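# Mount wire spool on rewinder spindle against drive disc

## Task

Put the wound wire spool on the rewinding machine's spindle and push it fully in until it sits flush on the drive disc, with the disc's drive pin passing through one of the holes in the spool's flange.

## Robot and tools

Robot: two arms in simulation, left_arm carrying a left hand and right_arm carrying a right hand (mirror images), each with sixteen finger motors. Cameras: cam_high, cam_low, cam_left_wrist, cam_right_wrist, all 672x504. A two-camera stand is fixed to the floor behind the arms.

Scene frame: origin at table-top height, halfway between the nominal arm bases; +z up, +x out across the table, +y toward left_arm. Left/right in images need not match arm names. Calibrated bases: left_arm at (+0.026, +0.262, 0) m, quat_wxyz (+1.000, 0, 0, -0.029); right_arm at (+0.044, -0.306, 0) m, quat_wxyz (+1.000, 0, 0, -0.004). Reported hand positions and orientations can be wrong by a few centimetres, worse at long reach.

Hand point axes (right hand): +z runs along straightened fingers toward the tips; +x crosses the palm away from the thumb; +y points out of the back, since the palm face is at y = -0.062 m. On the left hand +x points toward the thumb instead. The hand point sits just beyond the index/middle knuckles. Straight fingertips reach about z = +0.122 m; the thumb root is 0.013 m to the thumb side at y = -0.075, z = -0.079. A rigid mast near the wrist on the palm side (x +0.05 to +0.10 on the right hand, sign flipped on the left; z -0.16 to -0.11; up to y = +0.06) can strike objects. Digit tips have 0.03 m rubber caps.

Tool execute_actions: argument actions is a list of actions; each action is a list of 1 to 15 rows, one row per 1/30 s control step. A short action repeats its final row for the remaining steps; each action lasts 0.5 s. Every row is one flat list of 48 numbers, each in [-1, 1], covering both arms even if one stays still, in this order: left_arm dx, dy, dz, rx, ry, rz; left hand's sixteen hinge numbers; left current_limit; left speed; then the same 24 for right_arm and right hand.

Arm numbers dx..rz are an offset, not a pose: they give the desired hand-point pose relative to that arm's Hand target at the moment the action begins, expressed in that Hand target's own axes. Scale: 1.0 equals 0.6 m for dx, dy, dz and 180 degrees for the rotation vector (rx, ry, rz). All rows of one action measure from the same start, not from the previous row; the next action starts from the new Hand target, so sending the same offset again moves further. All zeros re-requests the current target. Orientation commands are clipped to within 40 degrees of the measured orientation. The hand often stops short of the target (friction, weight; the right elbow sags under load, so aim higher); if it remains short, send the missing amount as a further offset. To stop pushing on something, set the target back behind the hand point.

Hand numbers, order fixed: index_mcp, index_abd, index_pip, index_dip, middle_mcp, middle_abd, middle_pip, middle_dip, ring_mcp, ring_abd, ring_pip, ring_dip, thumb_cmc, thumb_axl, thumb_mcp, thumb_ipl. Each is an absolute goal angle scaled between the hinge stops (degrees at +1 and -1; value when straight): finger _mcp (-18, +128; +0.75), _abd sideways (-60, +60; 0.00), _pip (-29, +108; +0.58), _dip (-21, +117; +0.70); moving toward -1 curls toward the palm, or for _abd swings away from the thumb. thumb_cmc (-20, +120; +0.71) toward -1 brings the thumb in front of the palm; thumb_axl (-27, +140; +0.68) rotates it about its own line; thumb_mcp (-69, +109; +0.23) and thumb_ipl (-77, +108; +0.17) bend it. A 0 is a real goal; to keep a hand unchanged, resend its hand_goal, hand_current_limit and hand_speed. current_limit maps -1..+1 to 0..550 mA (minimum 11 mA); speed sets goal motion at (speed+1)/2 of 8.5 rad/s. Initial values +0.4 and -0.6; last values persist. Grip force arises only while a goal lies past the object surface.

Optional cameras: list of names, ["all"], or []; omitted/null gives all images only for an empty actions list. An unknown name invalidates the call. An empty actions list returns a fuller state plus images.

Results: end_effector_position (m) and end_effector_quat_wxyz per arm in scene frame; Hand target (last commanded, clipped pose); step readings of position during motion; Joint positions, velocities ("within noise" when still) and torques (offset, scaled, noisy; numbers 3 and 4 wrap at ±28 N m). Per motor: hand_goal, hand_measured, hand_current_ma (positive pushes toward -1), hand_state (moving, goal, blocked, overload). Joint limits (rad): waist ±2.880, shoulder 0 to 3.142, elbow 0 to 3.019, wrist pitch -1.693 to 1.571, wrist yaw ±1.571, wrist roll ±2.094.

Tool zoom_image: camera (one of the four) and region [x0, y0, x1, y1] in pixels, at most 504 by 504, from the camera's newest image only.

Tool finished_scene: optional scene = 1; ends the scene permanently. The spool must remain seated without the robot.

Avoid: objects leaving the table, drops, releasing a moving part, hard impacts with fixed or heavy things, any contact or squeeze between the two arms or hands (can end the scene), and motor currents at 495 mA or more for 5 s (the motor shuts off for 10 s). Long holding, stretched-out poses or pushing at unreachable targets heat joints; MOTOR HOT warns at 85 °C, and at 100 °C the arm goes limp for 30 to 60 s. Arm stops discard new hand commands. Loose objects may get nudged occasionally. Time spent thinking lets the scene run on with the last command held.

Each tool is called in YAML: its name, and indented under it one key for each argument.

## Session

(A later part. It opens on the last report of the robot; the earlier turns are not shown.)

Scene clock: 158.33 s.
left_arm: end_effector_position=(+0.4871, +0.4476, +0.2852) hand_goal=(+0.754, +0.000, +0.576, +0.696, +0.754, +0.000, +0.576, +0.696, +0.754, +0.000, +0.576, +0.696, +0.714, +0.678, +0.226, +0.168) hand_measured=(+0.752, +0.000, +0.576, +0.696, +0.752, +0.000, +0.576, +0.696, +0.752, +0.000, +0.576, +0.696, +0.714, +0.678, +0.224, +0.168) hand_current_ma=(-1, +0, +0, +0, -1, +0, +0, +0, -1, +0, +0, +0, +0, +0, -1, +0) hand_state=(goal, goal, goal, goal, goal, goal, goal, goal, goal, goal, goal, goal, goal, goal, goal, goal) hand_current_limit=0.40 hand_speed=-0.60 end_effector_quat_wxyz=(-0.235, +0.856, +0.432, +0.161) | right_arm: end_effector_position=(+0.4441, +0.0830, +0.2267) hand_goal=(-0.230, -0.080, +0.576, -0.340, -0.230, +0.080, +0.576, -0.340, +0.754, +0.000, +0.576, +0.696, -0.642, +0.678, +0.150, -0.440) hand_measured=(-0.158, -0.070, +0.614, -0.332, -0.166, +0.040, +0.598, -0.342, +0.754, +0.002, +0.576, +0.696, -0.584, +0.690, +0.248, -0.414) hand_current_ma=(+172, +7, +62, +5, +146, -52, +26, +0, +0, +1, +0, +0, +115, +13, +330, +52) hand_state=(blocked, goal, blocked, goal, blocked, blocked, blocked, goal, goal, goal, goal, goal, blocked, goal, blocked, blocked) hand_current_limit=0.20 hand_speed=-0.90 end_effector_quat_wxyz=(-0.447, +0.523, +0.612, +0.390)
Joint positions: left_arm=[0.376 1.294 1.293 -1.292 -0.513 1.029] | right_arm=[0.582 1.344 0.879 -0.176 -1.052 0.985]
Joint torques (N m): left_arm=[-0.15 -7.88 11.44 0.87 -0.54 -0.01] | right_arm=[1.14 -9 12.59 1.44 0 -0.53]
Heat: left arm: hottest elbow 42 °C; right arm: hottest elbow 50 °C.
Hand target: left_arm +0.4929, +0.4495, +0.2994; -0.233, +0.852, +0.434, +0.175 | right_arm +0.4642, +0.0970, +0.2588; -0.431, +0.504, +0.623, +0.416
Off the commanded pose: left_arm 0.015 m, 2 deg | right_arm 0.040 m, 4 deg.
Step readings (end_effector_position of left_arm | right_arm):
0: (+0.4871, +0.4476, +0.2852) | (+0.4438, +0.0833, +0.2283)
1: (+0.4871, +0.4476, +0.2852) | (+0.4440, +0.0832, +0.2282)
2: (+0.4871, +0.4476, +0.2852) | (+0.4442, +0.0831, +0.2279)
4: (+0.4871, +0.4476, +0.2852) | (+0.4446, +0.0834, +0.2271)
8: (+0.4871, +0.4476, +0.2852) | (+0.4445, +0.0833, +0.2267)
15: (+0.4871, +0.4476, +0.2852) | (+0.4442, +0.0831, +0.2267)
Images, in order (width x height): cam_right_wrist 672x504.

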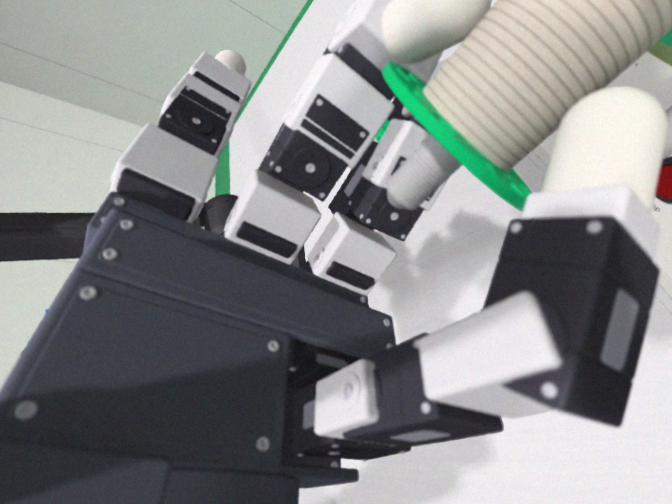

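execute_actions:
  actions: []
  cameras: ["cam_high", "cam_low"]

zoom_image:
  camera: "cam_low"
  region: [335, 183, 371, 219]

zoom_image:
  camera: "cam_high"
  region: [316, 180, 366, 230]

Scene clock: 159.23 s.
left_arm: end_effector_position=(+0.4871, +0.4476, +0.2852) hand_goal=(+0.754, +0.000, +0.576, +0.696, +0.754, +0.000, +0.576, +0.696, +0.754, +0.000, +0.576, +0.696, +0.714, +0.678, +0.226, +0.168) hand_measured=(+0.752, +0.000, +0.576, +0.696, +0.752, +0.000, +0.576, +0.696, +0.752, +0.000, +0.576, +0.696, +0.714, +0.678, +0.224, +0.168) hand_current_ma=(-1, +0, +0, +0, -1, +0, +0, +0, -1, +0, +0, +0, +0, +0, -1, +0) hand_state=(goal, goal, goal, goal, goal, goal, goal, goal, goal, goal, goal, goal, goal, goal, goal, goal) hand_current_limit=0.40 hand_speed=-0.60 end_effector_quat_wxyz=(-0.235, +0.856, +0.432, +0.161) | right_arm: end_effector_position=(+0.4441, +0.0830, +0.2266) hand_goal=(-0.230, -0.080, +0.576, -0.340, -0.230, +0.080, +0.576, -0.340, +0.754, +0.000, +0.576, +0.696, -0.642, +0.678, +0.150, -0.440) hand_measured=(-0.158, -0.070, +0.614, -0.332, -0.166, +0.040, +0.598, -0.342, +0.754, +0.002, +0.576, +0.696, -0.584, +0.690, +0.248, -0.414) hand_current_ma=(+172, +7, +62, +5, +146, -52, +26, +0, +0, +1, +0, +0, +115, +13, +330, +52) hand_state=(blocked, goal, blocked, goal, blocked, blocked, blocked, goal, goal, goal, goal, goal, blocked, goal, blocked, blocked) hand_current_limit=0.20 hand_speed=-0.90 end_effector_quat_wxyz=(-0.446, +0.524, +0.612, +0.390)
Joint positions: left_arm=[0.376 1.294 1.293 -1.292 -0.513 1.029] | right_arm=[0.582 1.344 0.879 -0.177 -1.051 0.985]
Joint velocities: within noise
Joint torques (N m): left_arm=[-0.09 -8.06 11.38 0.83 -0.53 -0.01] | right_arm=[1.08 -9 12.57 1.42 0 -0.54]
Heat: left arm: hottest elbow 42 °C; right arm: hottest elbow 50 °C.
Hand target: left_arm +0.4929, +0.4495, +0.2994; -0.233, +0.852, +0.434, +0.175 | right_arm +0.4643, +0.0969, +0.2587; -0.431, +0.504, +0.623, +0.416
Off the commanded pose: left_arm 0.015 m, 2 deg | right_arm 0.040 m, 4 deg.
Images, in order (width x height): cam_high 672x504, cam_low 672x504.

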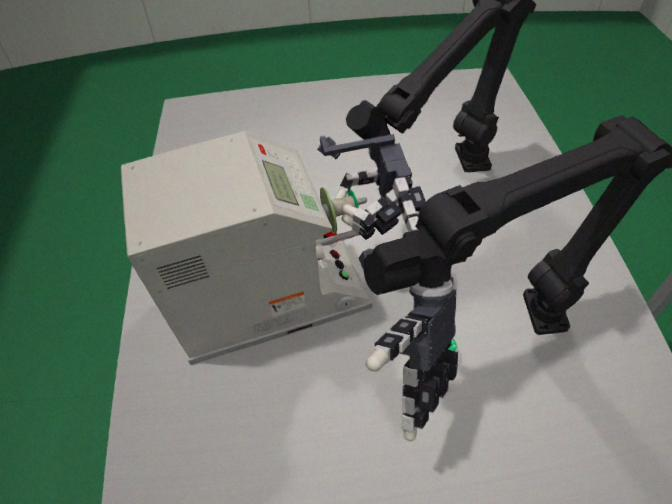

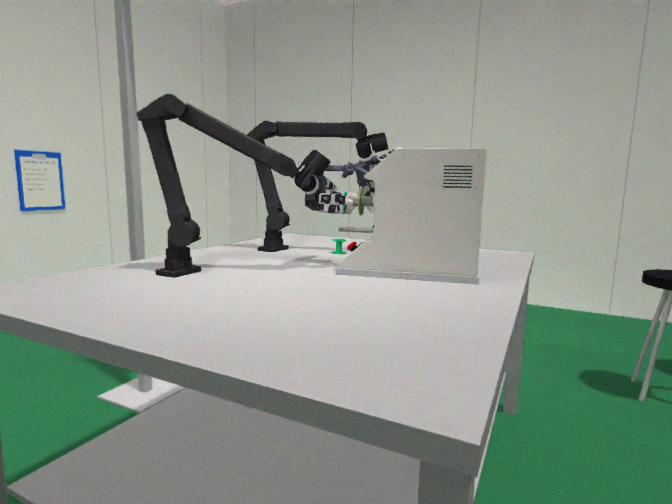

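Scaled by 14.000 from the camera's 672x504 image, which has a finer 960x720 frame.

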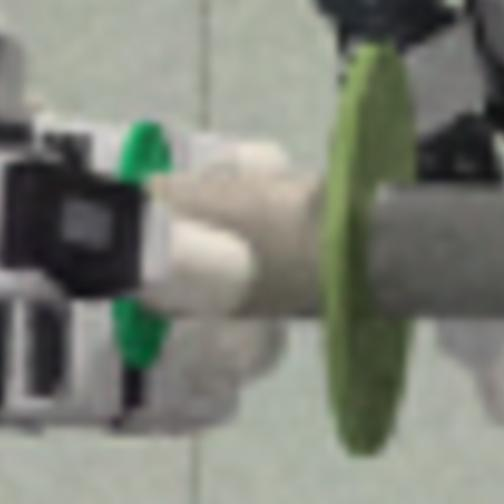

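Scaled by 10.080 from the camera's 672x504 image, which has a finer 960x720 frame.

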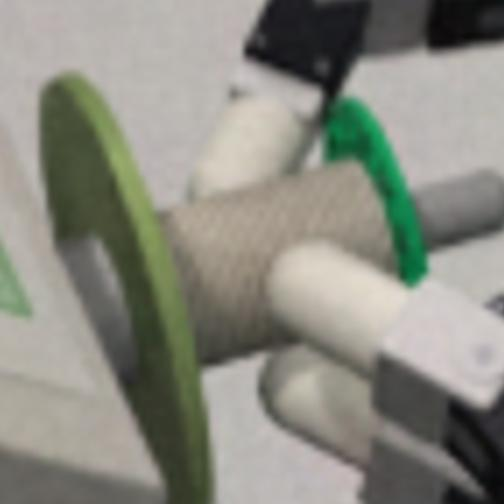

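execute_actions:
  actions: []

Scene clock: 160.60 s.
left_arm: end_effector_position=(+0.4871, +0.4476, +0.2852) hand_goal=(+0.754, +0.000, +0.576, +0.696, +0.754, +0.000, +0.576, +0.696, +0.754, +0.000, +0.576, +0.696, +0.714, +0.678, +0.226, +0.168) hand_measured=(+0.752, +0.000, +0.576, +0.696, +0.752, +0.000, +0.576, +0.696, +0.752, +0.000, +0.576, +0.696, +0.714, +0.678, +0.224, +0.168) hand_current_ma=(-1, +0, +0, +0, -1, +0, +0, +0, -1, +0, +0, +0, +0, +0, -1, +0) hand_state=(goal, goal, goal, goal, goal, goal, goal, goal, goal, goal, goal, goal, goal, goal, goal, goal) hand_current_limit=0.40 hand_speed=-0.60 end_effector_quat_wxyz=(-0.235, +0.856, +0.432, +0.161) | right_arm: end_effector_position=(+0.4441, +0.0830, +0.2266) hand_goal=(-0.230, -0.080, +0.576, -0.340, -0.230, +0.080, +0.576, -0.340, +0.754, +0.000, +0.576, +0.696, -0.642, +0.678, +0.150, -0.440) hand_measured=(-0.158, -0.070, +0.614, -0.332, -0.166, +0.040, +0.598, -0.342, +0.754, +0.002, +0.576, +0.696, -0.584, +0.690, +0.248, -0.414) hand_current_ma=(+172, +7, +62, +5, +146, -52, +26, +0, +0, +1, +0, +0, +115, +13, +330, +52) hand_state=(blocked, goal, blocked, goal, blocked, blocked, blocked, goal, goal, goal, goal, goal, blocked, goal, blocked, blocked) hand_current_limit=0.20 hand_speed=-0.90 end_effector_quat_wxyz=(-0.446, +0.524, +0.612, +0.390)
Joint positions: left_arm=[0.376 1.294 1.293 -1.292 -0.513 1.029] | right_arm=[0.582 1.344 0.879 -0.177 -1.051 0.985]
Joint velocities: within noise
Joint torques (N m): left_arm=[-0.21 -8 11.41 0.81 -0.54 -0.01] | right_arm=[1.03 -9.05 12.57 1.42 -0.01 -0.53]
Heat: left arm: hottest elbow 42 °C; right arm: hottest elbow 50 °C.
Hand target: left_arm +0.4929, +0.4495, +0.2994; -0.233, +0.852, +0.434, +0.175 | right_arm +0.4643, +0.0969, +0.2587; -0.431, +0.504, +0.623, +0.416
Off the commanded pose: left_arm 0.015 m, 2 deg | right_arm 0.040 m, 4 deg.

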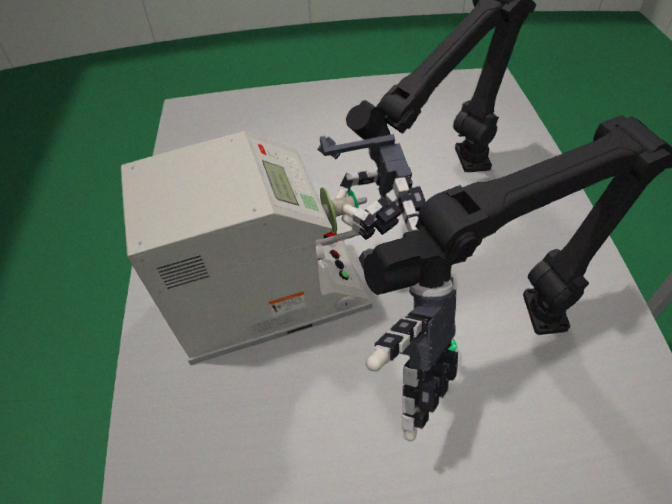

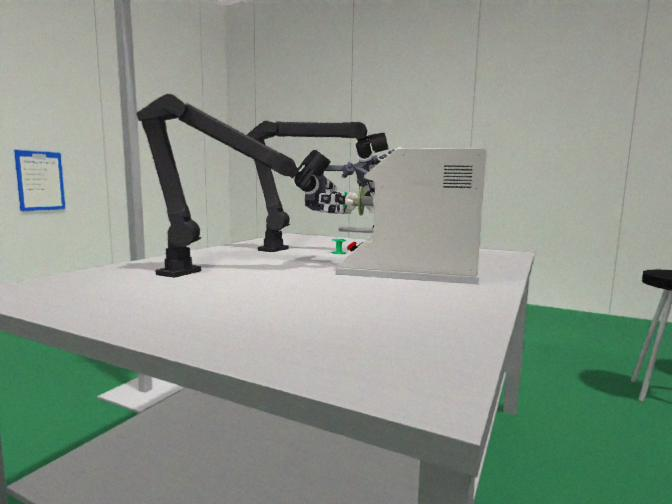

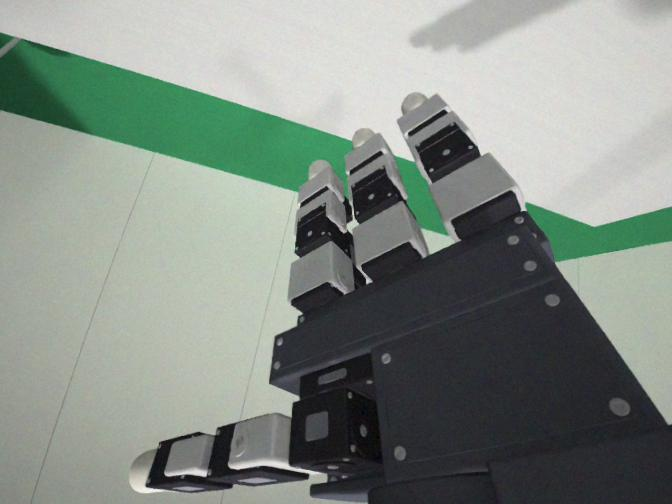

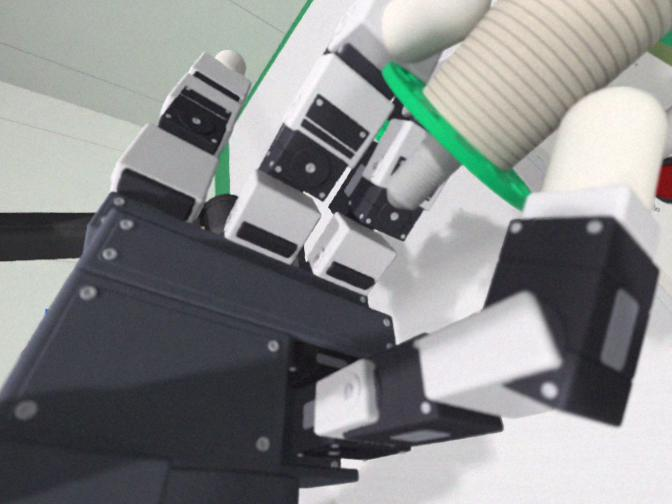

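zoom_image:
  camera: "cam_high"
  region: [310, 175, 380, 235]

zoom_image:
  camera: "cam_low"
  region: [330, 180, 380, 225]

zoom_image:
  camera: "cam_right_wrist"
  region: [340, 0, 672, 240]

Scaled by 7.200 from the camera's 672x504 image, which has a finer 960x720 frame.

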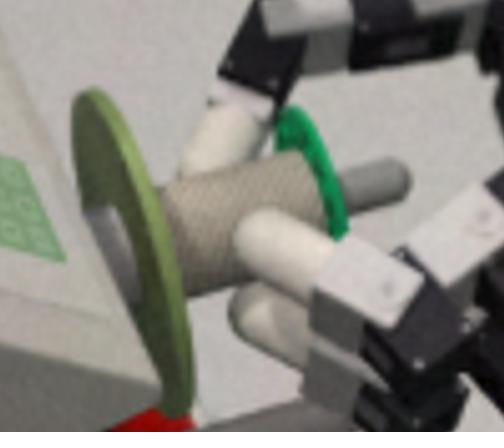

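Scaled by 10.080 from the camera's 672x504 image, which has a finer 960x720 frame.

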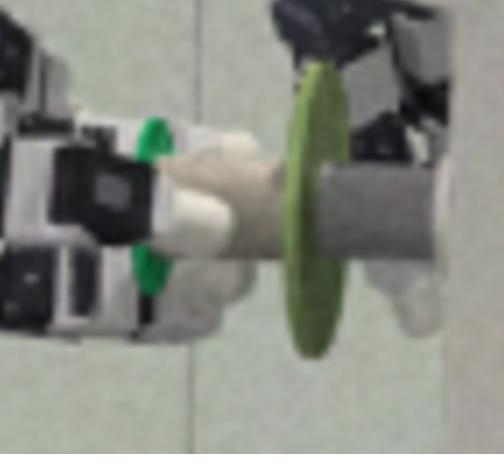

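Scaled by 1.518 from the camera's 672x504 image, which has a finer 960x720 frame.

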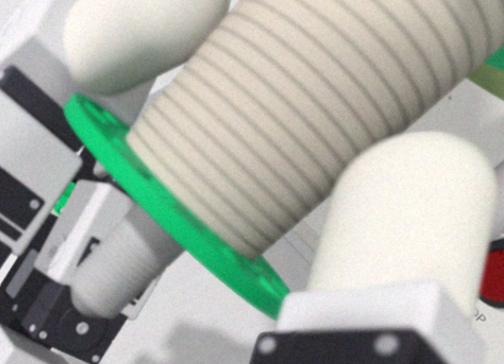

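zoom_image:
  camera: "cam_right_wrist"
  region: [602, 10, 672, 80]

Scaled by 7.200 from the camera's 672x504 image, which has a finer 960x720 frame.

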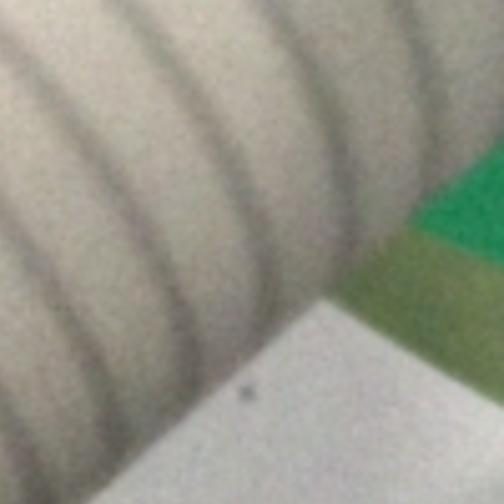

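execute_actions:
  actions:
    - [[0,0,0,0,0,0,0.754,0,0.576,0.696,0.754,0,0.576,0.696,0.754,0,0.576,0.696,0.714,0.678,0.226,0.168,0.4,-0.6,-0.0005,0.0083,0.0008,0,0,0,-0.230,-0.08,0.576,-0.340,-0.230,0.08,0.576,-0.340,0.754,0,0.576,0.696,-0.643,0.678,0.150,-0.440,0.2,-0.9]]
  cameras: ["cam_low","cam_right_wrist"]

zoom_image:
  camera: "cam_right_wrist"
  region: [380, 50, 460, 130]

zoom_image:
  camera: "cam_low"
  region: [335, 183, 371, 219]

Scene clock: 162.40 s.
left_arm: end_effector_position=(+0.4871, +0.4476, +0.2852) hand_goal=(+0.754, +0.000, +0.576, +0.696, +0.754, +0.000, +0.576, +0.696, +0.754, +0.000, +0.576, +0.696, +0.714, +0.678, +0.226, +0.168) hand_measured=(+0.752, +0.000, +0.576, +0.696, +0.752, +0.000, +0.576, +0.696, +0.752, +0.000, +0.576, +0.696, +0.714, +0.678, +0.224, +0.168) hand_current_ma=(-1, +0, +0, +0, -1, +0, +0, +0, -1, +0, +0, +0, +0, +0, -1, +0) hand_state=(goal, goal, goal, goal, goal, goal, goal, goal, goal, goal, goal, goal, goal, goal, goal, goal) hand_current_limit=0.40 hand_speed=-0.60 end_effector_quat_wxyz=(-0.235, +0.856, +0.432, +0.161) | right_arm: end_effector_position=(+0.4442, +0.0831, +0.2271) hand_goal=(-0.230, -0.080, +0.576, -0.340, -0.230, +0.080, +0.576, -0.340, +0.754, +0.000, +0.576, +0.696, -0.642, +0.678, +0.150, -0.440) hand_measured=(-0.158, -0.070, +0.614, -0.332, -0.166, +0.040, +0.598, -0.342, +0.754, +0.002, +0.576, +0.696, -0.584, +0.690, +0.248, -0.414) hand_current_ma=(+172, +7, +62, +5, +146, -52, +26, +0, +0, +1, +0, +0, +117, +13, +330, +50) hand_state=(blocked, goal, blocked, goal, blocked, blocked, blocked, goal, goal, goal, goal, goal, blocked, goal, blocked, blocked) hand_current_limit=0.20 hand_speed=-0.90 end_effector_quat_wxyz=(-0.447, +0.525, +0.612, +0.388)
Joint positions: left_arm=[0.376 1.294 1.293 -1.292 -0.513 1.029] | right_arm=[0.582 1.344 0.884 -0.188 -1.051 0.984]
Joint torques (N m): left_arm=[-0.26 -8.06 11.45 0.84 -0.53 -0.01] | right_arm=[0.73 -8.29 13.08 1.55 -0.14 -0.6]
Heat: left arm: hottest elbow 42 °C; right arm: hottest elbow 51 °C.
Hand target: left_arm +0.4929, +0.4495, +0.2994; -0.233, +0.852, +0.434, +0.175 | right_arm +0.4692, +0.0981, +0.2587; -0.431, +0.504, +0.623, +0.416
Off the commanded pose: left_arm 0.015 m, 2 deg | right_arm 0.043 m, 5 deg.
Step readings (end_effector_position of left_arm | right_arm):
0: (+0.4871, +0.4476, +0.2852) | (+0.4441, +0.0830, +0.2266)
1: (+0.4871, +0.4476, +0.2852) | (+0.4441, +0.0830, +0.2266)
2: (+0.4871, +0.4476, +0.2852) | (+0.4442, +0.0830, +0.2268)
4: (+0.4871, +0.4476, +0.2852) | (+0.4442, +0.0831, +0.2269)
8: (+0.4871, +0.4476, +0.2852) | (+0.4442, +0.0831, +0.2270)
15: (+0.4871, +0.4476, +0.2852) | (+0.4442, +0.0830, +0.2270)
Images, in order (width x height): cam_low 672x504, cam_right_wrist 672x504.

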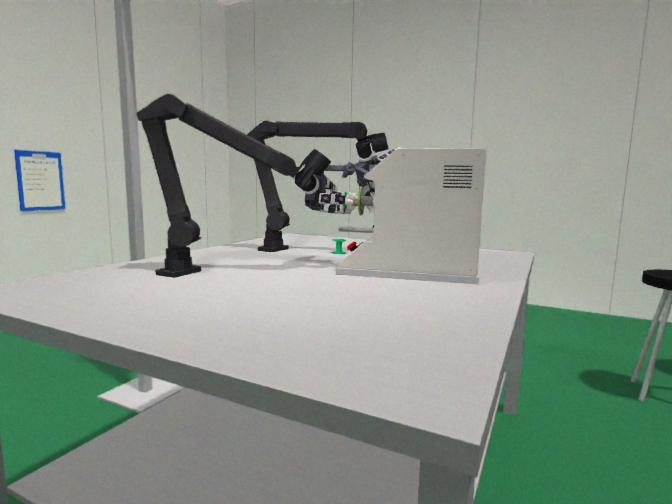

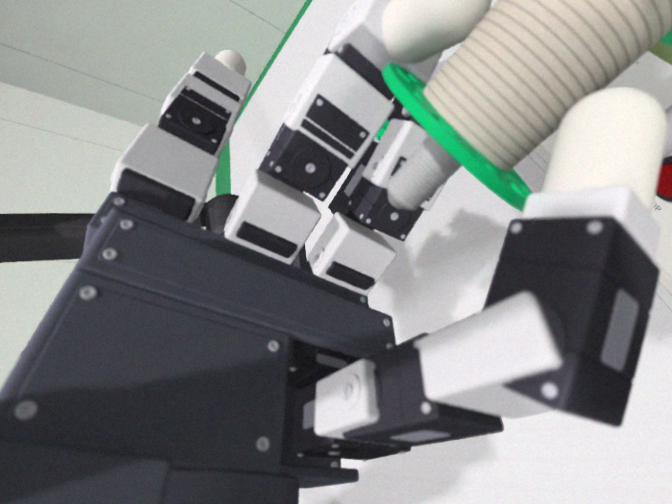

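Scaled by 6.300 from the camera's 672x504 image, which has a finer 960x720 frame.

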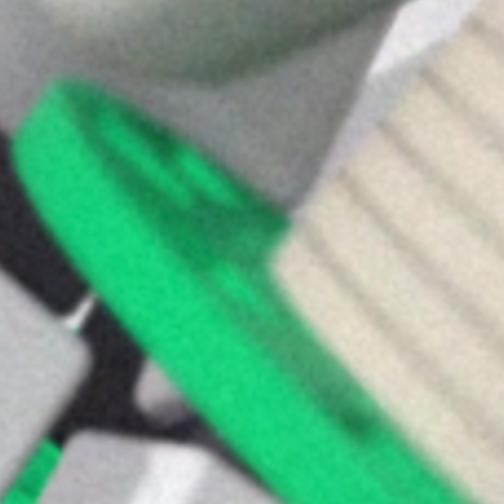

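Scaled by 14.000 from the camera's 672x504 image, which has a finer 960x720 frame.

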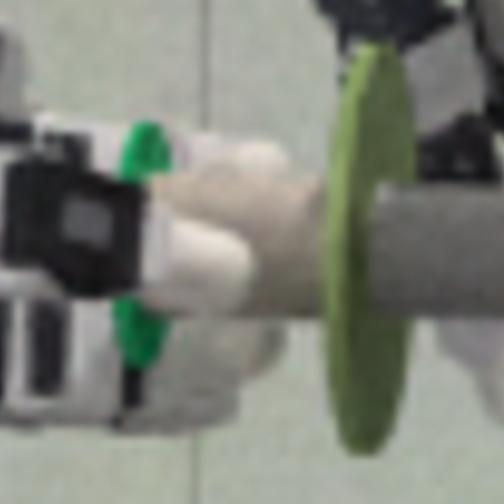

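zoom_image:
  camera: "cam_low"
  region: [350, 190, 370, 214]

execute_actions:
  actions: []
  cameras: ["cam_high"]

zoom_image:
  camera: "cam_high"
  region: [318, 185, 348, 221]

Scaled by 21.000 from the camera's 672x504 image, which has a finer 960x720 frame.

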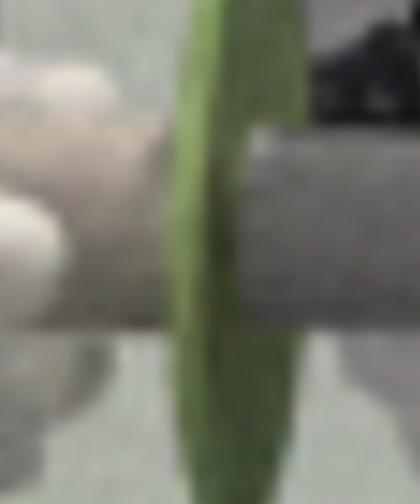

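Scene clock: 163.30 s.
left_arm: end_effector_position=(+0.4871, +0.4476, +0.2852) hand_goal=(+0.754, +0.000, +0.576, +0.696, +0.754, +0.000, +0.576, +0.696, +0.754, +0.000, +0.576, +0.696, +0.714, +0.678, +0.226, +0.168) hand_measured=(+0.752, +0.000, +0.576, +0.696, +0.752, +0.000, +0.576, +0.696, +0.752, +0.000, +0.576, +0.696, +0.714, +0.678, +0.224, +0.168) hand_current_ma=(-1, +0, +0, +0, -1, +0, +0, +0, -1, +0, +0, +0, +0, +0, -1, +0) hand_state=(goal, goal, goal, goal, goal, goal, goal, goal, goal, goal, goal, goal, goal, goal, goal, goal) hand_current_limit=0.40 hand_speed=-0.60 end_effector_quat_wxyz=(-0.235, +0.856, +0.432, +0.161) | right_arm: end_effector_position=(+0.4442, +0.0831, +0.2271) hand_goal=(-0.230, -0.080, +0.576, -0.340, -0.230, +0.080, +0.576, -0.340, +0.754, +0.000, +0.576, +0.696, -0.642, +0.678, +0.150, -0.440) hand_measured=(-0.158, -0.070, +0.614, -0.332, -0.166, +0.040, +0.598, -0.342, +0.754, +0.002, +0.576, +0.696, -0.584, +0.690, +0.248, -0.414) hand_current_ma=(+172, +7, +62, +5, +146, -52, +26, +0, +0, +1, +0, +0, +117, +13, +330, +50) hand_state=(blocked, goal, blocked, goal, blocked, blocked, blocked, goal, goal, goal, goal, goal, blocked, goal, blocked, blocked) hand_current_limit=0.20 hand_speed=-0.90 end_effector_quat_wxyz=(-0.447, +0.525, +0.612, +0.388)
Joint positions: left_arm=[0.376 1.294 1.293 -1.292 -0.513 1.029] | right_arm=[0.582 1.344 0.884 -0.188 -1.051 0.984]
Joint velocities: within noise
Joint torques (N m): left_arm=[-0.15 -8 11.41 0.91 -0.53 -0.01] | right_arm=[0.73 -8.29 13.09 1.57 -0.15 -0.6]
Heat: left arm: hottest elbow 42 °C; right arm: hottest elbow 51 °C.
Hand target: left_arm +0.4929, +0.4495, +0.2994; -0.233, +0.852, +0.434, +0.175 | right_arm +0.4692, +0.0981, +0.2587; -0.431, +0.504, +0.623, +0.416
Off the commanded pose: left_arm 0.015 m, 2 deg | right_arm 0.043 m, 5 deg.
Images, in order (width x height): cam_high 672x504.

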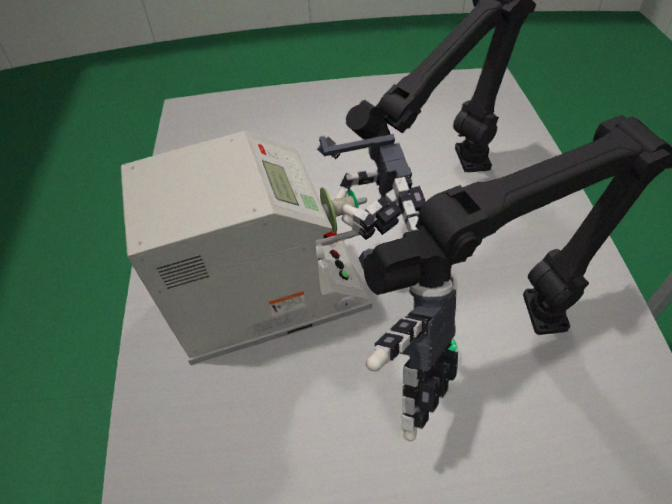

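Scaled by 14.000 from the camera's 672x504 image, which has a finer 960x720 frame.

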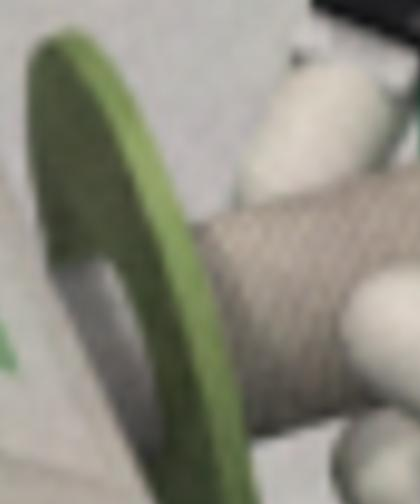

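execute_actions:
  actions:
    - [[0,0,0,0,0,0,0.754,0,0.576,0.696,0.754,0,0.576,0.696,0.754,0,0.576,0.696,0.714,0.678,0.226,0.168,0.4,-0.6,0.0008,-0.0140,-0.0014,0,0,0,-0.230,-0.08,0.576,-0.340,-0.230,0.08,0.576,-0.340,0.754,0,0.576,0.696,-0.643,0.678,0.150,-0.440,0.2,-0.9]]
  cameras: ["cam_right_wrist"]

zoom_image:
  camera: "cam_right_wrist"
  region: [380, 50, 460, 130]

execute_actions:
  actions:
    - [[0,0,0,0,0,0,0.754,0,0.576,0.696,0.754,0,0.576,0.696,0.754,0,0.576,0.696,0.714,0.678,0.226,0.168,0.4,-0.6,0.0054,0,0,-0.0019,0.0331,0.0033,-0.230,-0.08,0.576,-0.340,-0.230,0.08,0.576,-0.340,0.754,0,0.576,0.696,-0.643,0.678,0.150,-0.440,0.2,-0.9]]
  cameras: ["cam_right_wrist"]

zoom_image:
  camera: "cam_right_wrist"
  region: [380, 50, 460, 130]

Scene clock: 165.57 s.
left_arm: end_effector_position=(+0.4871, +0.4476, +0.2852) hand_goal=(+0.754, +0.000, +0.576, +0.696, +0.754, +0.000, +0.576, +0.696, +0.754, +0.000, +0.576, +0.696, +0.714, +0.678, +0.226, +0.168) hand_measured=(+0.752, +0.000, +0.576, +0.696, +0.752, +0.000, +0.576, +0.696, +0.752, +0.000, +0.576, +0.696, +0.714, +0.678, +0.224, +0.168) hand_current_ma=(-1, +0, +0, +0, -1, +0, +0, +0, -1, +0, +0, +0, +0, +0, -1, +0) hand_state=(goal, goal, goal, goal, goal, goal, goal, goal, goal, goal, goal, goal, goal, goal, goal, goal) hand_current_limit=0.40 hand_speed=-0.60 end_effector_quat_wxyz=(-0.235, +0.856, +0.432, +0.161) | right_arm: end_effector_position=(+0.4442, +0.0833, +0.2270) hand_goal=(-0.230, -0.080, +0.576, -0.340, -0.230, +0.080, +0.576, -0.340, +0.754, +0.000, +0.576, +0.696, -0.642, +0.678, +0.150, -0.440) hand_measured=(-0.158, -0.070, +0.614, -0.332, -0.166, +0.040, +0.598, -0.342, +0.754, +0.002, +0.576, +0.696, -0.584, +0.690, +0.248, -0.414) hand_current_ma=(+172, +7, +62, +5, +144, -52, +26, +0, +0, +1, +0, +0, +117, +13, +330, +50) hand_state=(blocked, goal, blocked, goal, blocked, blocked, blocked, goal, goal, goal, goal, goal, blocked, goal, blocked, blocked) hand_current_limit=0.20 hand_speed=-0.90 end_effector_quat_wxyz=(-0.447, +0.525, +0.612, +0.388)
Joint positions: left_arm=[0.376 1.294 1.293 -1.292 -0.513 1.029] | right_arm=[0.583 1.344 0.884 -0.188 -1.05 0.984]
Joint torques (N m): left_arm=[-0.15 -7.94 11.43 0.87 -0.53 -0.01] | right_arm=[1.32 -9.64 11.73 1.83 0.01 -0.52]
Heat: left arm: hottest elbow 42 °C; right arm: hottest elbow 52 °C.
Hand target: left_arm +0.4929, +0.4495, +0.2994; -0.233, +0.852, +0.434, +0.175 | right_arm +0.4609, +0.0962, +0.2587; -0.431, +0.504, +0.623, +0.416
Off the commanded pose: left_arm 0.015 m, 2 deg | right_arm 0.038 m, 5 deg.
Step readings (end_effector_position of left_arm | right_arm):
0: (+0.4871, +0.4476, +0.2852) | (+0.4442, +0.0831, +0.2271)
1: (+0.4871, +0.4476, +0.2852) | (+0.4442, +0.0831, +0.2271)
2: (+0.4871, +0.4476, +0.2852) | (+0.4442, +0.0831, +0.2271)
4: (+0.4871, +0.4476, +0.2852) | (+0.4442, +0.0831, +0.2271)
8: (+0.4871, +0.4476, +0.2852) | (+0.4443, +0.0831, +0.2270)
15: (+0.4871, +0.4476, +0.2852) | (+0.4443, +0.0831, +0.2270)
Images, in order (width x height): cam_right_wrist 672x504.

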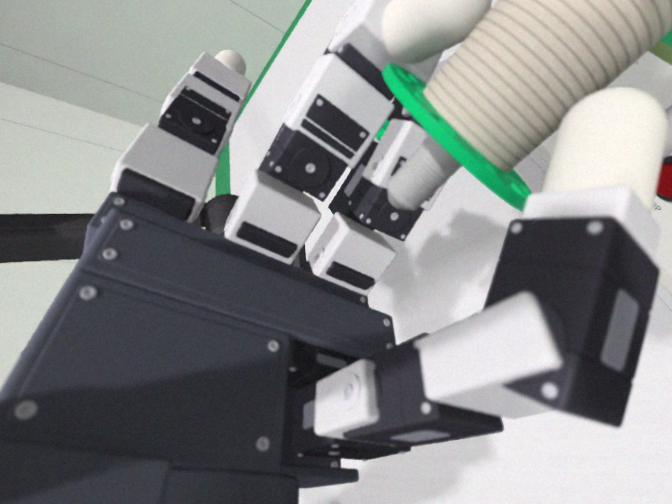

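Scaled by 6.300 from the camera's 672x504 image, which has a finer 960x720 frame.

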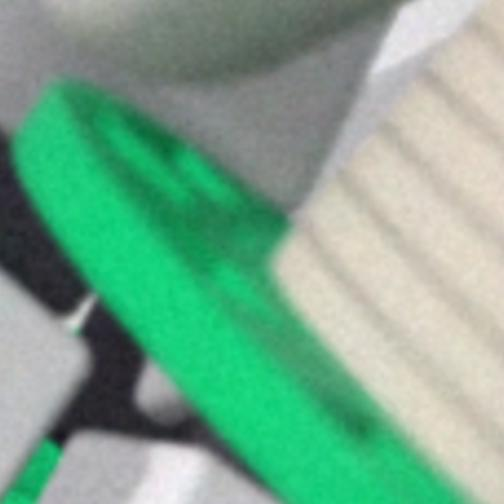

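Scene clock: 166.60 s.
left_arm: end_effector_position=(+0.4871, +0.4476, +0.2852) hand_goal=(+0.754, +0.000, +0.576, +0.696, +0.754, +0.000, +0.576, +0.696, +0.754, +0.000, +0.576, +0.696, +0.714, +0.678, +0.226, +0.168) hand_measured=(+0.752, +0.000, +0.576, +0.696, +0.752, +0.000, +0.576, +0.696, +0.752, +0.000, +0.576, +0.696, +0.714, +0.678, +0.224, +0.168) hand_current_ma=(-1, +0, +0, +0, -1, +0, +0, +0, -1, +0, +0, +0, +0, +0, -1, +0) hand_state=(goal, goal, goal, goal, goal, goal, goal, goal, goal, goal, goal, goal, goal, goal, goal, goal) hand_current_limit=0.40 hand_speed=-0.60 end_effector_quat_wxyz=(-0.235, +0.856, +0.432, +0.161) | right_arm: end_effector_position=(+0.4446, +0.0866, +0.2349) hand_goal=(-0.230, -0.080, +0.576, -0.340, -0.230, +0.080, +0.576, -0.340, +0.754, +0.000, +0.576, +0.696, -0.642, +0.678, +0.150, -0.440) hand_measured=(-0.158, -0.040, +0.614, -0.338, -0.166, +0.058, +0.598, -0.340, +0.754, +0.002, +0.576, +0.696, -0.578, +0.690, +0.248, -0.416) hand_current_ma=(+172, +51, +62, +1, +142, -22, +26, +0, +0, +1, +0, +0, +137, +16, +330, +47) hand_state=(blocked, blocked, blocked, goal, blocked, blocked, blocked, goal, goal, goal, goal, goal, blocked, goal, blocked, blocked) hand_current_limit=0.20 hand_speed=-0.90 end_effector_quat_wxyz=(-0.484, +0.526, +0.576, +0.397)
Joint positions: left_arm=[0.376 1.294 1.293 -1.292 -0.513 1.029] | right_arm=[0.578 1.346 0.852 0.004 -1.094 1.181]
Joint torques (N m): left_arm=[-0.38 -8.12 11.43 0.84 -0.53 -0.01] | right_arm=[0.73 -9.11 9.76 3.45 -0.34 -0.9]
Heat: left arm: hottest elbow 42 °C; right arm: hottest elbow 52 °C.
Hand target: left_arm +0.4929, +0.4495, +0.2994; -0.233, +0.852, +0.434, +0.175 | right_arm +0.4606, +0.0970, +0.2616; -0.463, +0.486, +0.595, +0.441
Off the commanded pose: left_arm 0.015 m, 2 deg | right_arm 0.033 m, 8 deg.
Step readings (end_effector_position of left_arm | right_arm):
0: (+0.4871, +0.4476, +0.2852) | (+0.4442, +0.0833, +0.2270)
1: (+0.4871, +0.4476, +0.2852) | (+0.4440, +0.0834, +0.2271)
2: (+0.4871, +0.4476, +0.2852) | (+0.4437, +0.0841, +0.2284)
4: (+0.4871, +0.4476, +0.2852) | (+0.4432, +0.0857, +0.2312)
8: (+0.4871, +0.4476, +0.2852) | (+0.4434, +0.0862, +0.2332)
15: (+0.4871, +0.4476, +0.2852) | (+0.4442, +0.0865, +0.2342)
Images, in order (width x height): cam_right_wrist 672x504.

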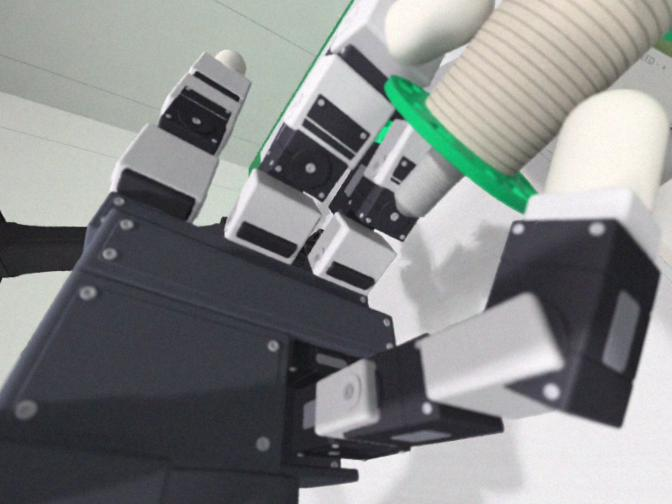

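Scaled by 6.300 from the camera's 672x504 image, which has a finer 960x720 frame.

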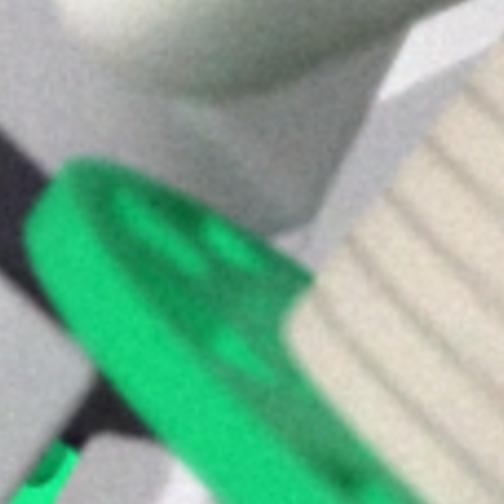

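execute_actions:
  actions:
    - [[0,0,0,0,0,0,0.754,0,0.576,0.696,0.754,0,0.576,0.696,0.754,0,0.576,0.696,0.714,0.678,0.226,0.168,0.4,-0.6,0.0054,0,0,-0.0019,0.0331,0.0033,-0.230,-0.08,0.576,-0.340,-0.230,0.08,0.576,-0.340,0.754,0,0.576,0.696,-0.643,0.678,0.150,-0.440,0.2,-0.9]]
  cameras: ["cam_right_wrist","cam_low"]

zoom_image:
  camera: "cam_right_wrist"
  region: [380, 60, 460, 140]

zoom_image:
  camera: "cam_right_wrist"
  region: [602, 0, 672, 70]

Scene clock: 168.73 s.
left_arm: end_effector_position=(+0.4871, +0.4476, +0.2852) hand_goal=(+0.754, +0.000, +0.576, +0.696, +0.754, +0.000, +0.576, +0.696, +0.754, +0.000, +0.576, +0.696, +0.714, +0.678, +0.226, +0.168) hand_measured=(+0.752, +0.000, +0.576, +0.696, +0.752, +0.000, +0.576, +0.696, +0.752, +0.000, +0.576, +0.696, +0.714, +0.678, +0.224, +0.168) hand_current_ma=(-1, +0, +0, +0, -1, +0, +0, +0, -1, +0, +0, +0, +0, +0, -1, +0) hand_state=(goal, goal, goal, goal, goal, goal, goal, goal, goal, goal, goal, goal, goal, goal, goal, goal) hand_current_limit=0.40 hand_speed=-0.60 end_effector_quat_wxyz=(-0.235, +0.856, +0.432, +0.161) | right_arm: end_effector_position=(+0.4463, +0.0880, +0.2379) hand_goal=(-0.230, -0.080, +0.576, -0.340, -0.230, +0.080, +0.576, -0.340, +0.754, +0.000, +0.576, +0.696, -0.642, +0.678, +0.150, -0.440) hand_measured=(-0.158, -0.038, +0.608, -0.342, -0.166, +0.060, +0.598, -0.340, +0.754, +0.002, +0.576, +0.696, -0.578, +0.688, +0.248, -0.416) hand_current_ma=(+169, +58, +45, -1, +142, -19, +26, +0, +0, +1, +0, +0, +137, +11, +330, +47) hand_state=(blocked, blocked, blocked, goal, blocked, blocked, blocked, goal, goal, goal, goal, goal, blocked, goal, blocked, blocked) hand_current_limit=0.20 hand_speed=-0.90 end_effector_quat_wxyz=(+0.514, -0.506, -0.548, -0.423)
Joint positions: left_arm=[0.376 1.294 1.293 -1.292 -0.513 1.029] | right_arm=[0.568 1.374 0.791 0.313 -1.134 1.381]
Joint torques (N m): left_arm=[-0.38 -7.94 11.43 0.84 -0.53 -0.03] | right_arm=[0.91 -9 9.52 3.34 -0.09 -0.87]
Heat: left arm: hottest elbow 42 °C; right arm: hottest elbow 52 °C.
Hand target: left_arm +0.4929, +0.4495, +0.2994; -0.233, +0.852, +0.434, +0.175 | right_arm +0.4601, +0.0976, +0.2648; +0.495, -0.467, -0.567, -0.465
Off the commanded pose: left_arm 0.015 m, 2 deg | right_arm 0.032 m, 7 deg.
Step readings (end_effector_position of left_arm | right_arm):
0: (+0.4871, +0.4476, +0.2852) | (+0.4445, +0.0867, +0.2349)
1: (+0.4871, +0.4476, +0.2852) | (+0.4444, +0.0868, +0.2350)
2: (+0.4871, +0.4476, +0.2852) | (+0.4441, +0.0870, +0.2357)
4: (+0.4871, +0.4476, +0.2852) | (+0.4443, +0.0866, +0.2361)
8: (+0.4871, +0.4476, +0.2852) | (+0.4451, +0.0872, +0.2365)
15: (+0.4871, +0.4476, +0.2852) | (+0.4461, +0.0878, +0.2374)
Images, in order (width x height): cam_low 672x504, cam_right_wrist 672x504.

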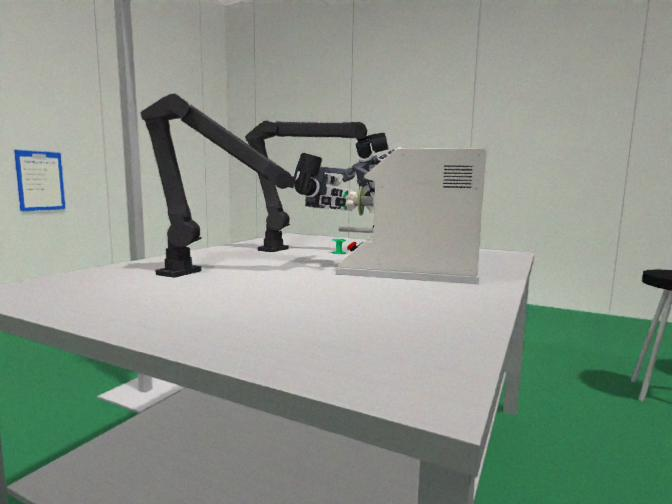

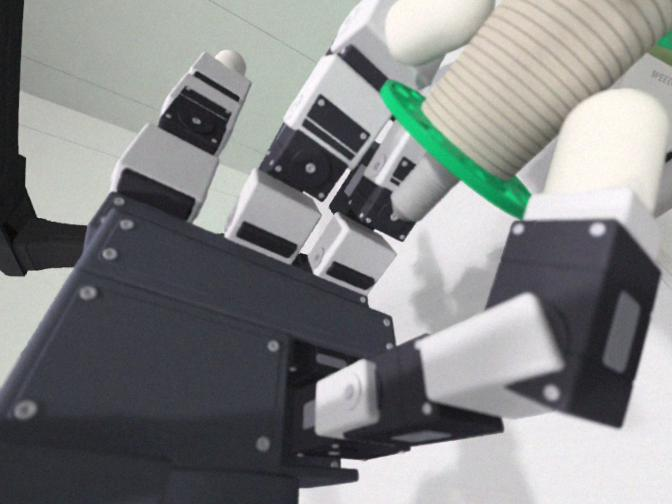

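Scaled by 6.300 from the camera's 672x504 image, which has a finer 960x720 frame.

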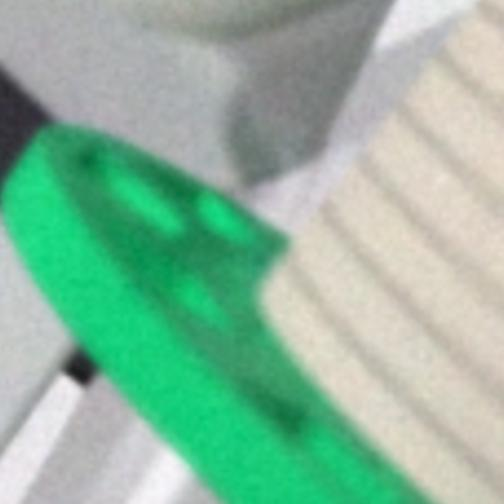

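Scaled by 7.200 from the camera's 672x504 image, which has a finer 960x720 frame.

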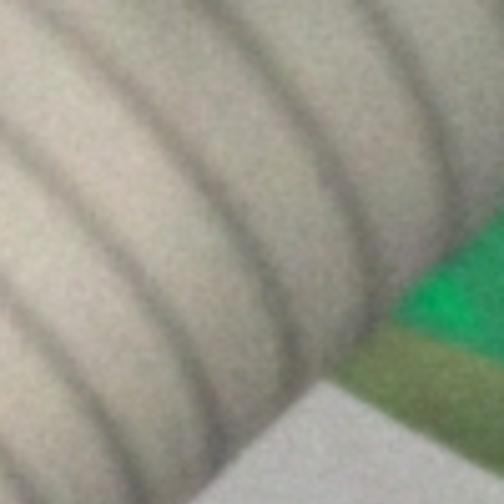

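execute_actions:
  actions:
    - [[0,0,0,0,0,0,0.754,0,0.576,0.696,0.754,0,0.576,0.696,0.754,0,0.576,0.696,0.714,0.678,0.226,0.168,0.4,-0.6,0,0,0,0,0,0,-0.158,-0.04,0.61,-0.340,-0.166,0.06,0.598,-0.340,0.754,0,0.576,0.696,-0.580,0.688,0.248,-0.416,0.2,-0.9]]
    - [[0,0,0,0,0,0,0.754,0,0.576,0.696,0.754,0,0.576,0.696,0.754,0,0.576,0.696,0.714,0.678,0.226,0.168,0.4,-0.6,0,0,0,0,0,0,-0.068,-0.04,0.61,-0.25,-0.068,0.06,0.598,-0.25,0.754,0,0.576,0.696,-0.580,0.688,0.30,-0.30,0.2,-0.9]]
  cameras: ["cam_right_wrist","cam_low"]

Scene clock: 171.00 s.
left_arm: end_effector_position=(+0.4871, +0.4476, +0.2852) hand_goal=(+0.754, +0.000, +0.576, +0.696, +0.754, +0.000, +0.576, +0.696, +0.754, +0.000, +0.576, +0.696, +0.714, +0.678, +0.226, +0.168) hand_measured=(+0.752, +0.000, +0.576, +0.696, +0.752, +0.000, +0.576, +0.696, +0.752, +0.000, +0.576, +0.696, +0.714, +0.678, +0.224, +0.168) hand_current_ma=(-1, +0, +0, +0, -1, +0, +0, +0, -1, +0, +0, +0, +0, +0, -1, +0) hand_state=(goal, goal, goal, goal, goal, goal, goal, goal, goal, goal, goal, goal, goal, goal, goal, goal) hand_current_limit=0.40 hand_speed=-0.60 end_effector_quat_wxyz=(-0.235, +0.856, +0.432, +0.161) | right_arm: end_effector_position=(+0.4517, +0.0903, +0.2458) hand_goal=(-0.068, -0.040, +0.610, -0.250, -0.068, +0.060, +0.598, -0.250, +0.754, +0.000, +0.576, +0.696, -0.580, +0.688, +0.300, -0.300) hand_measured=(-0.070, -0.028, +0.614, -0.254, -0.070, +0.062, +0.600, -0.254, +0.754, +0.002, +0.576, +0.696, -0.558, +0.690, +0.298, -0.302) hand_current_ma=(-1, +8, +1, -1, -1, +0, +1, -1, +0, +1, +0, +0, +26, +1, -2, -1) hand_state=(goal, goal, goal, goal, goal, goal, goal, goal, goal, goal, goal, goal, blocked, goal, goal, goal) hand_current_limit=0.20 hand_speed=-0.90 end_effector_quat_wxyz=(+0.501, -0.485, -0.560, -0.447)
Joint positions: left_arm=[0.376 1.294 1.293 -1.292 -0.513 1.029] | right_arm=[0.568 1.385 0.791 0.364 -1.129 1.347]
Joint torques (N m): left_arm=[-0.38 -8 11.41 0.84 -0.54 -0.01] | right_arm=[0.97 -9.52 9.47 2.35 -0.23 -0.4]
Heat: left arm: hottest elbow 42 °C; right arm: hottest elbow 52 °C.
Hand target: left_arm +0.4929, +0.4495, +0.2994; -0.233, +0.852, +0.434, +0.175 | right_arm +0.4601, +0.0976, +0.2646; +0.495, -0.467, -0.567, -0.465
Off the commanded pose: left_arm 0.015 m, 2 deg | right_arm 0.022 m, 3 deg.
Step readings (end_effector_position of left_arm | right_arm):
0: (+0.4871, +0.4476, +0.2852) | (+0.4462, +0.0880, +0.2379)
1: (+0.4871, +0.4476, +0.2852) | (+0.4462, +0.0880, +0.2379)
2: (+0.4871, +0.4476, +0.2852) | (+0.4463, +0.0880, +0.2380)
4: (+0.4871, +0.4476, +0.2852) | (+0.4468, +0.0881, +0.2383)
8: (+0.4871, +0.4476, +0.2852) | (+0.4488, +0.0887, +0.2388)
15: (+0.4871, +0.4476, +0.2852) | (+0.4499, +0.0893, +0.2392)
16: (+0.4871, +0.4476, +0.2852) | (+0.4499, +0.0893, +0.2393)
17: (+0.4871, +0.4476, +0.2852) | (+0.4500, +0.0894, +0.2396)
19: (+0.4871, +0.4476, +0.2852) | (+0.4505, +0.0897, +0.2409)
23: (+0.4871, +0.4476, +0.2852) | (+0.4514, +0.0902, +0.2447)
30: (+0.4871, +0.4476, +0.2852) | (+0.4516, +0.0903, +0.2457)
Images, in order (width x height): cam_low 672x504, cam_right_wrist 672x504.

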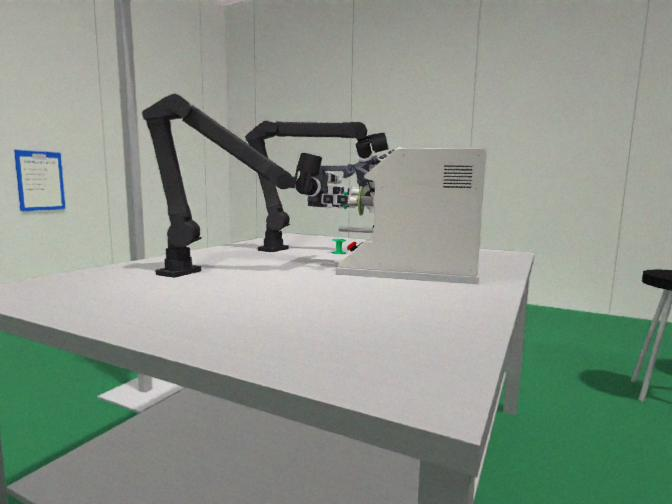

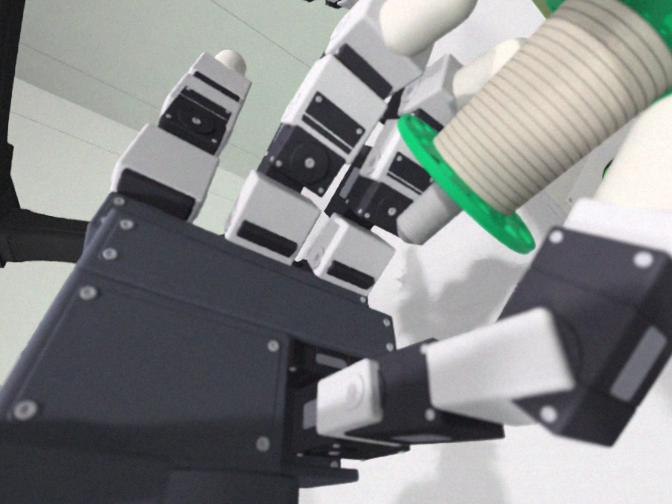

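zoom_image:
  camera: "cam_right_wrist"
  region: [532, 0, 672, 140]

zoom_image:
  camera: "cam_low"
  region: [335, 183, 371, 219]

Scaled by 3.600 from the camera's 672x504 image, which has a finer 960x720 frame.

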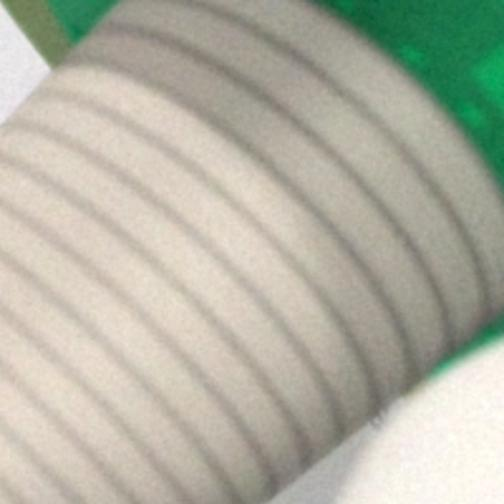

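Scaled by 14.000 from the camera's 672x504 image, which has a finer 960x720 frame.

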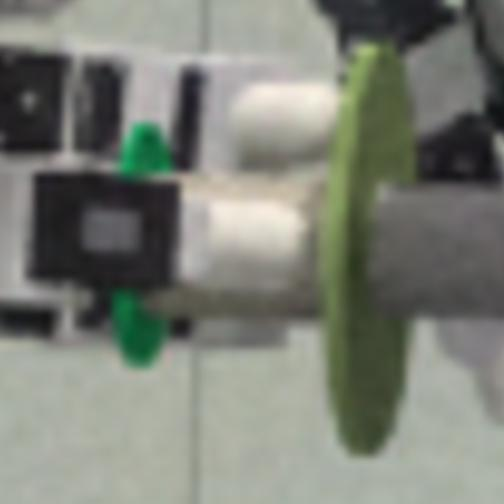

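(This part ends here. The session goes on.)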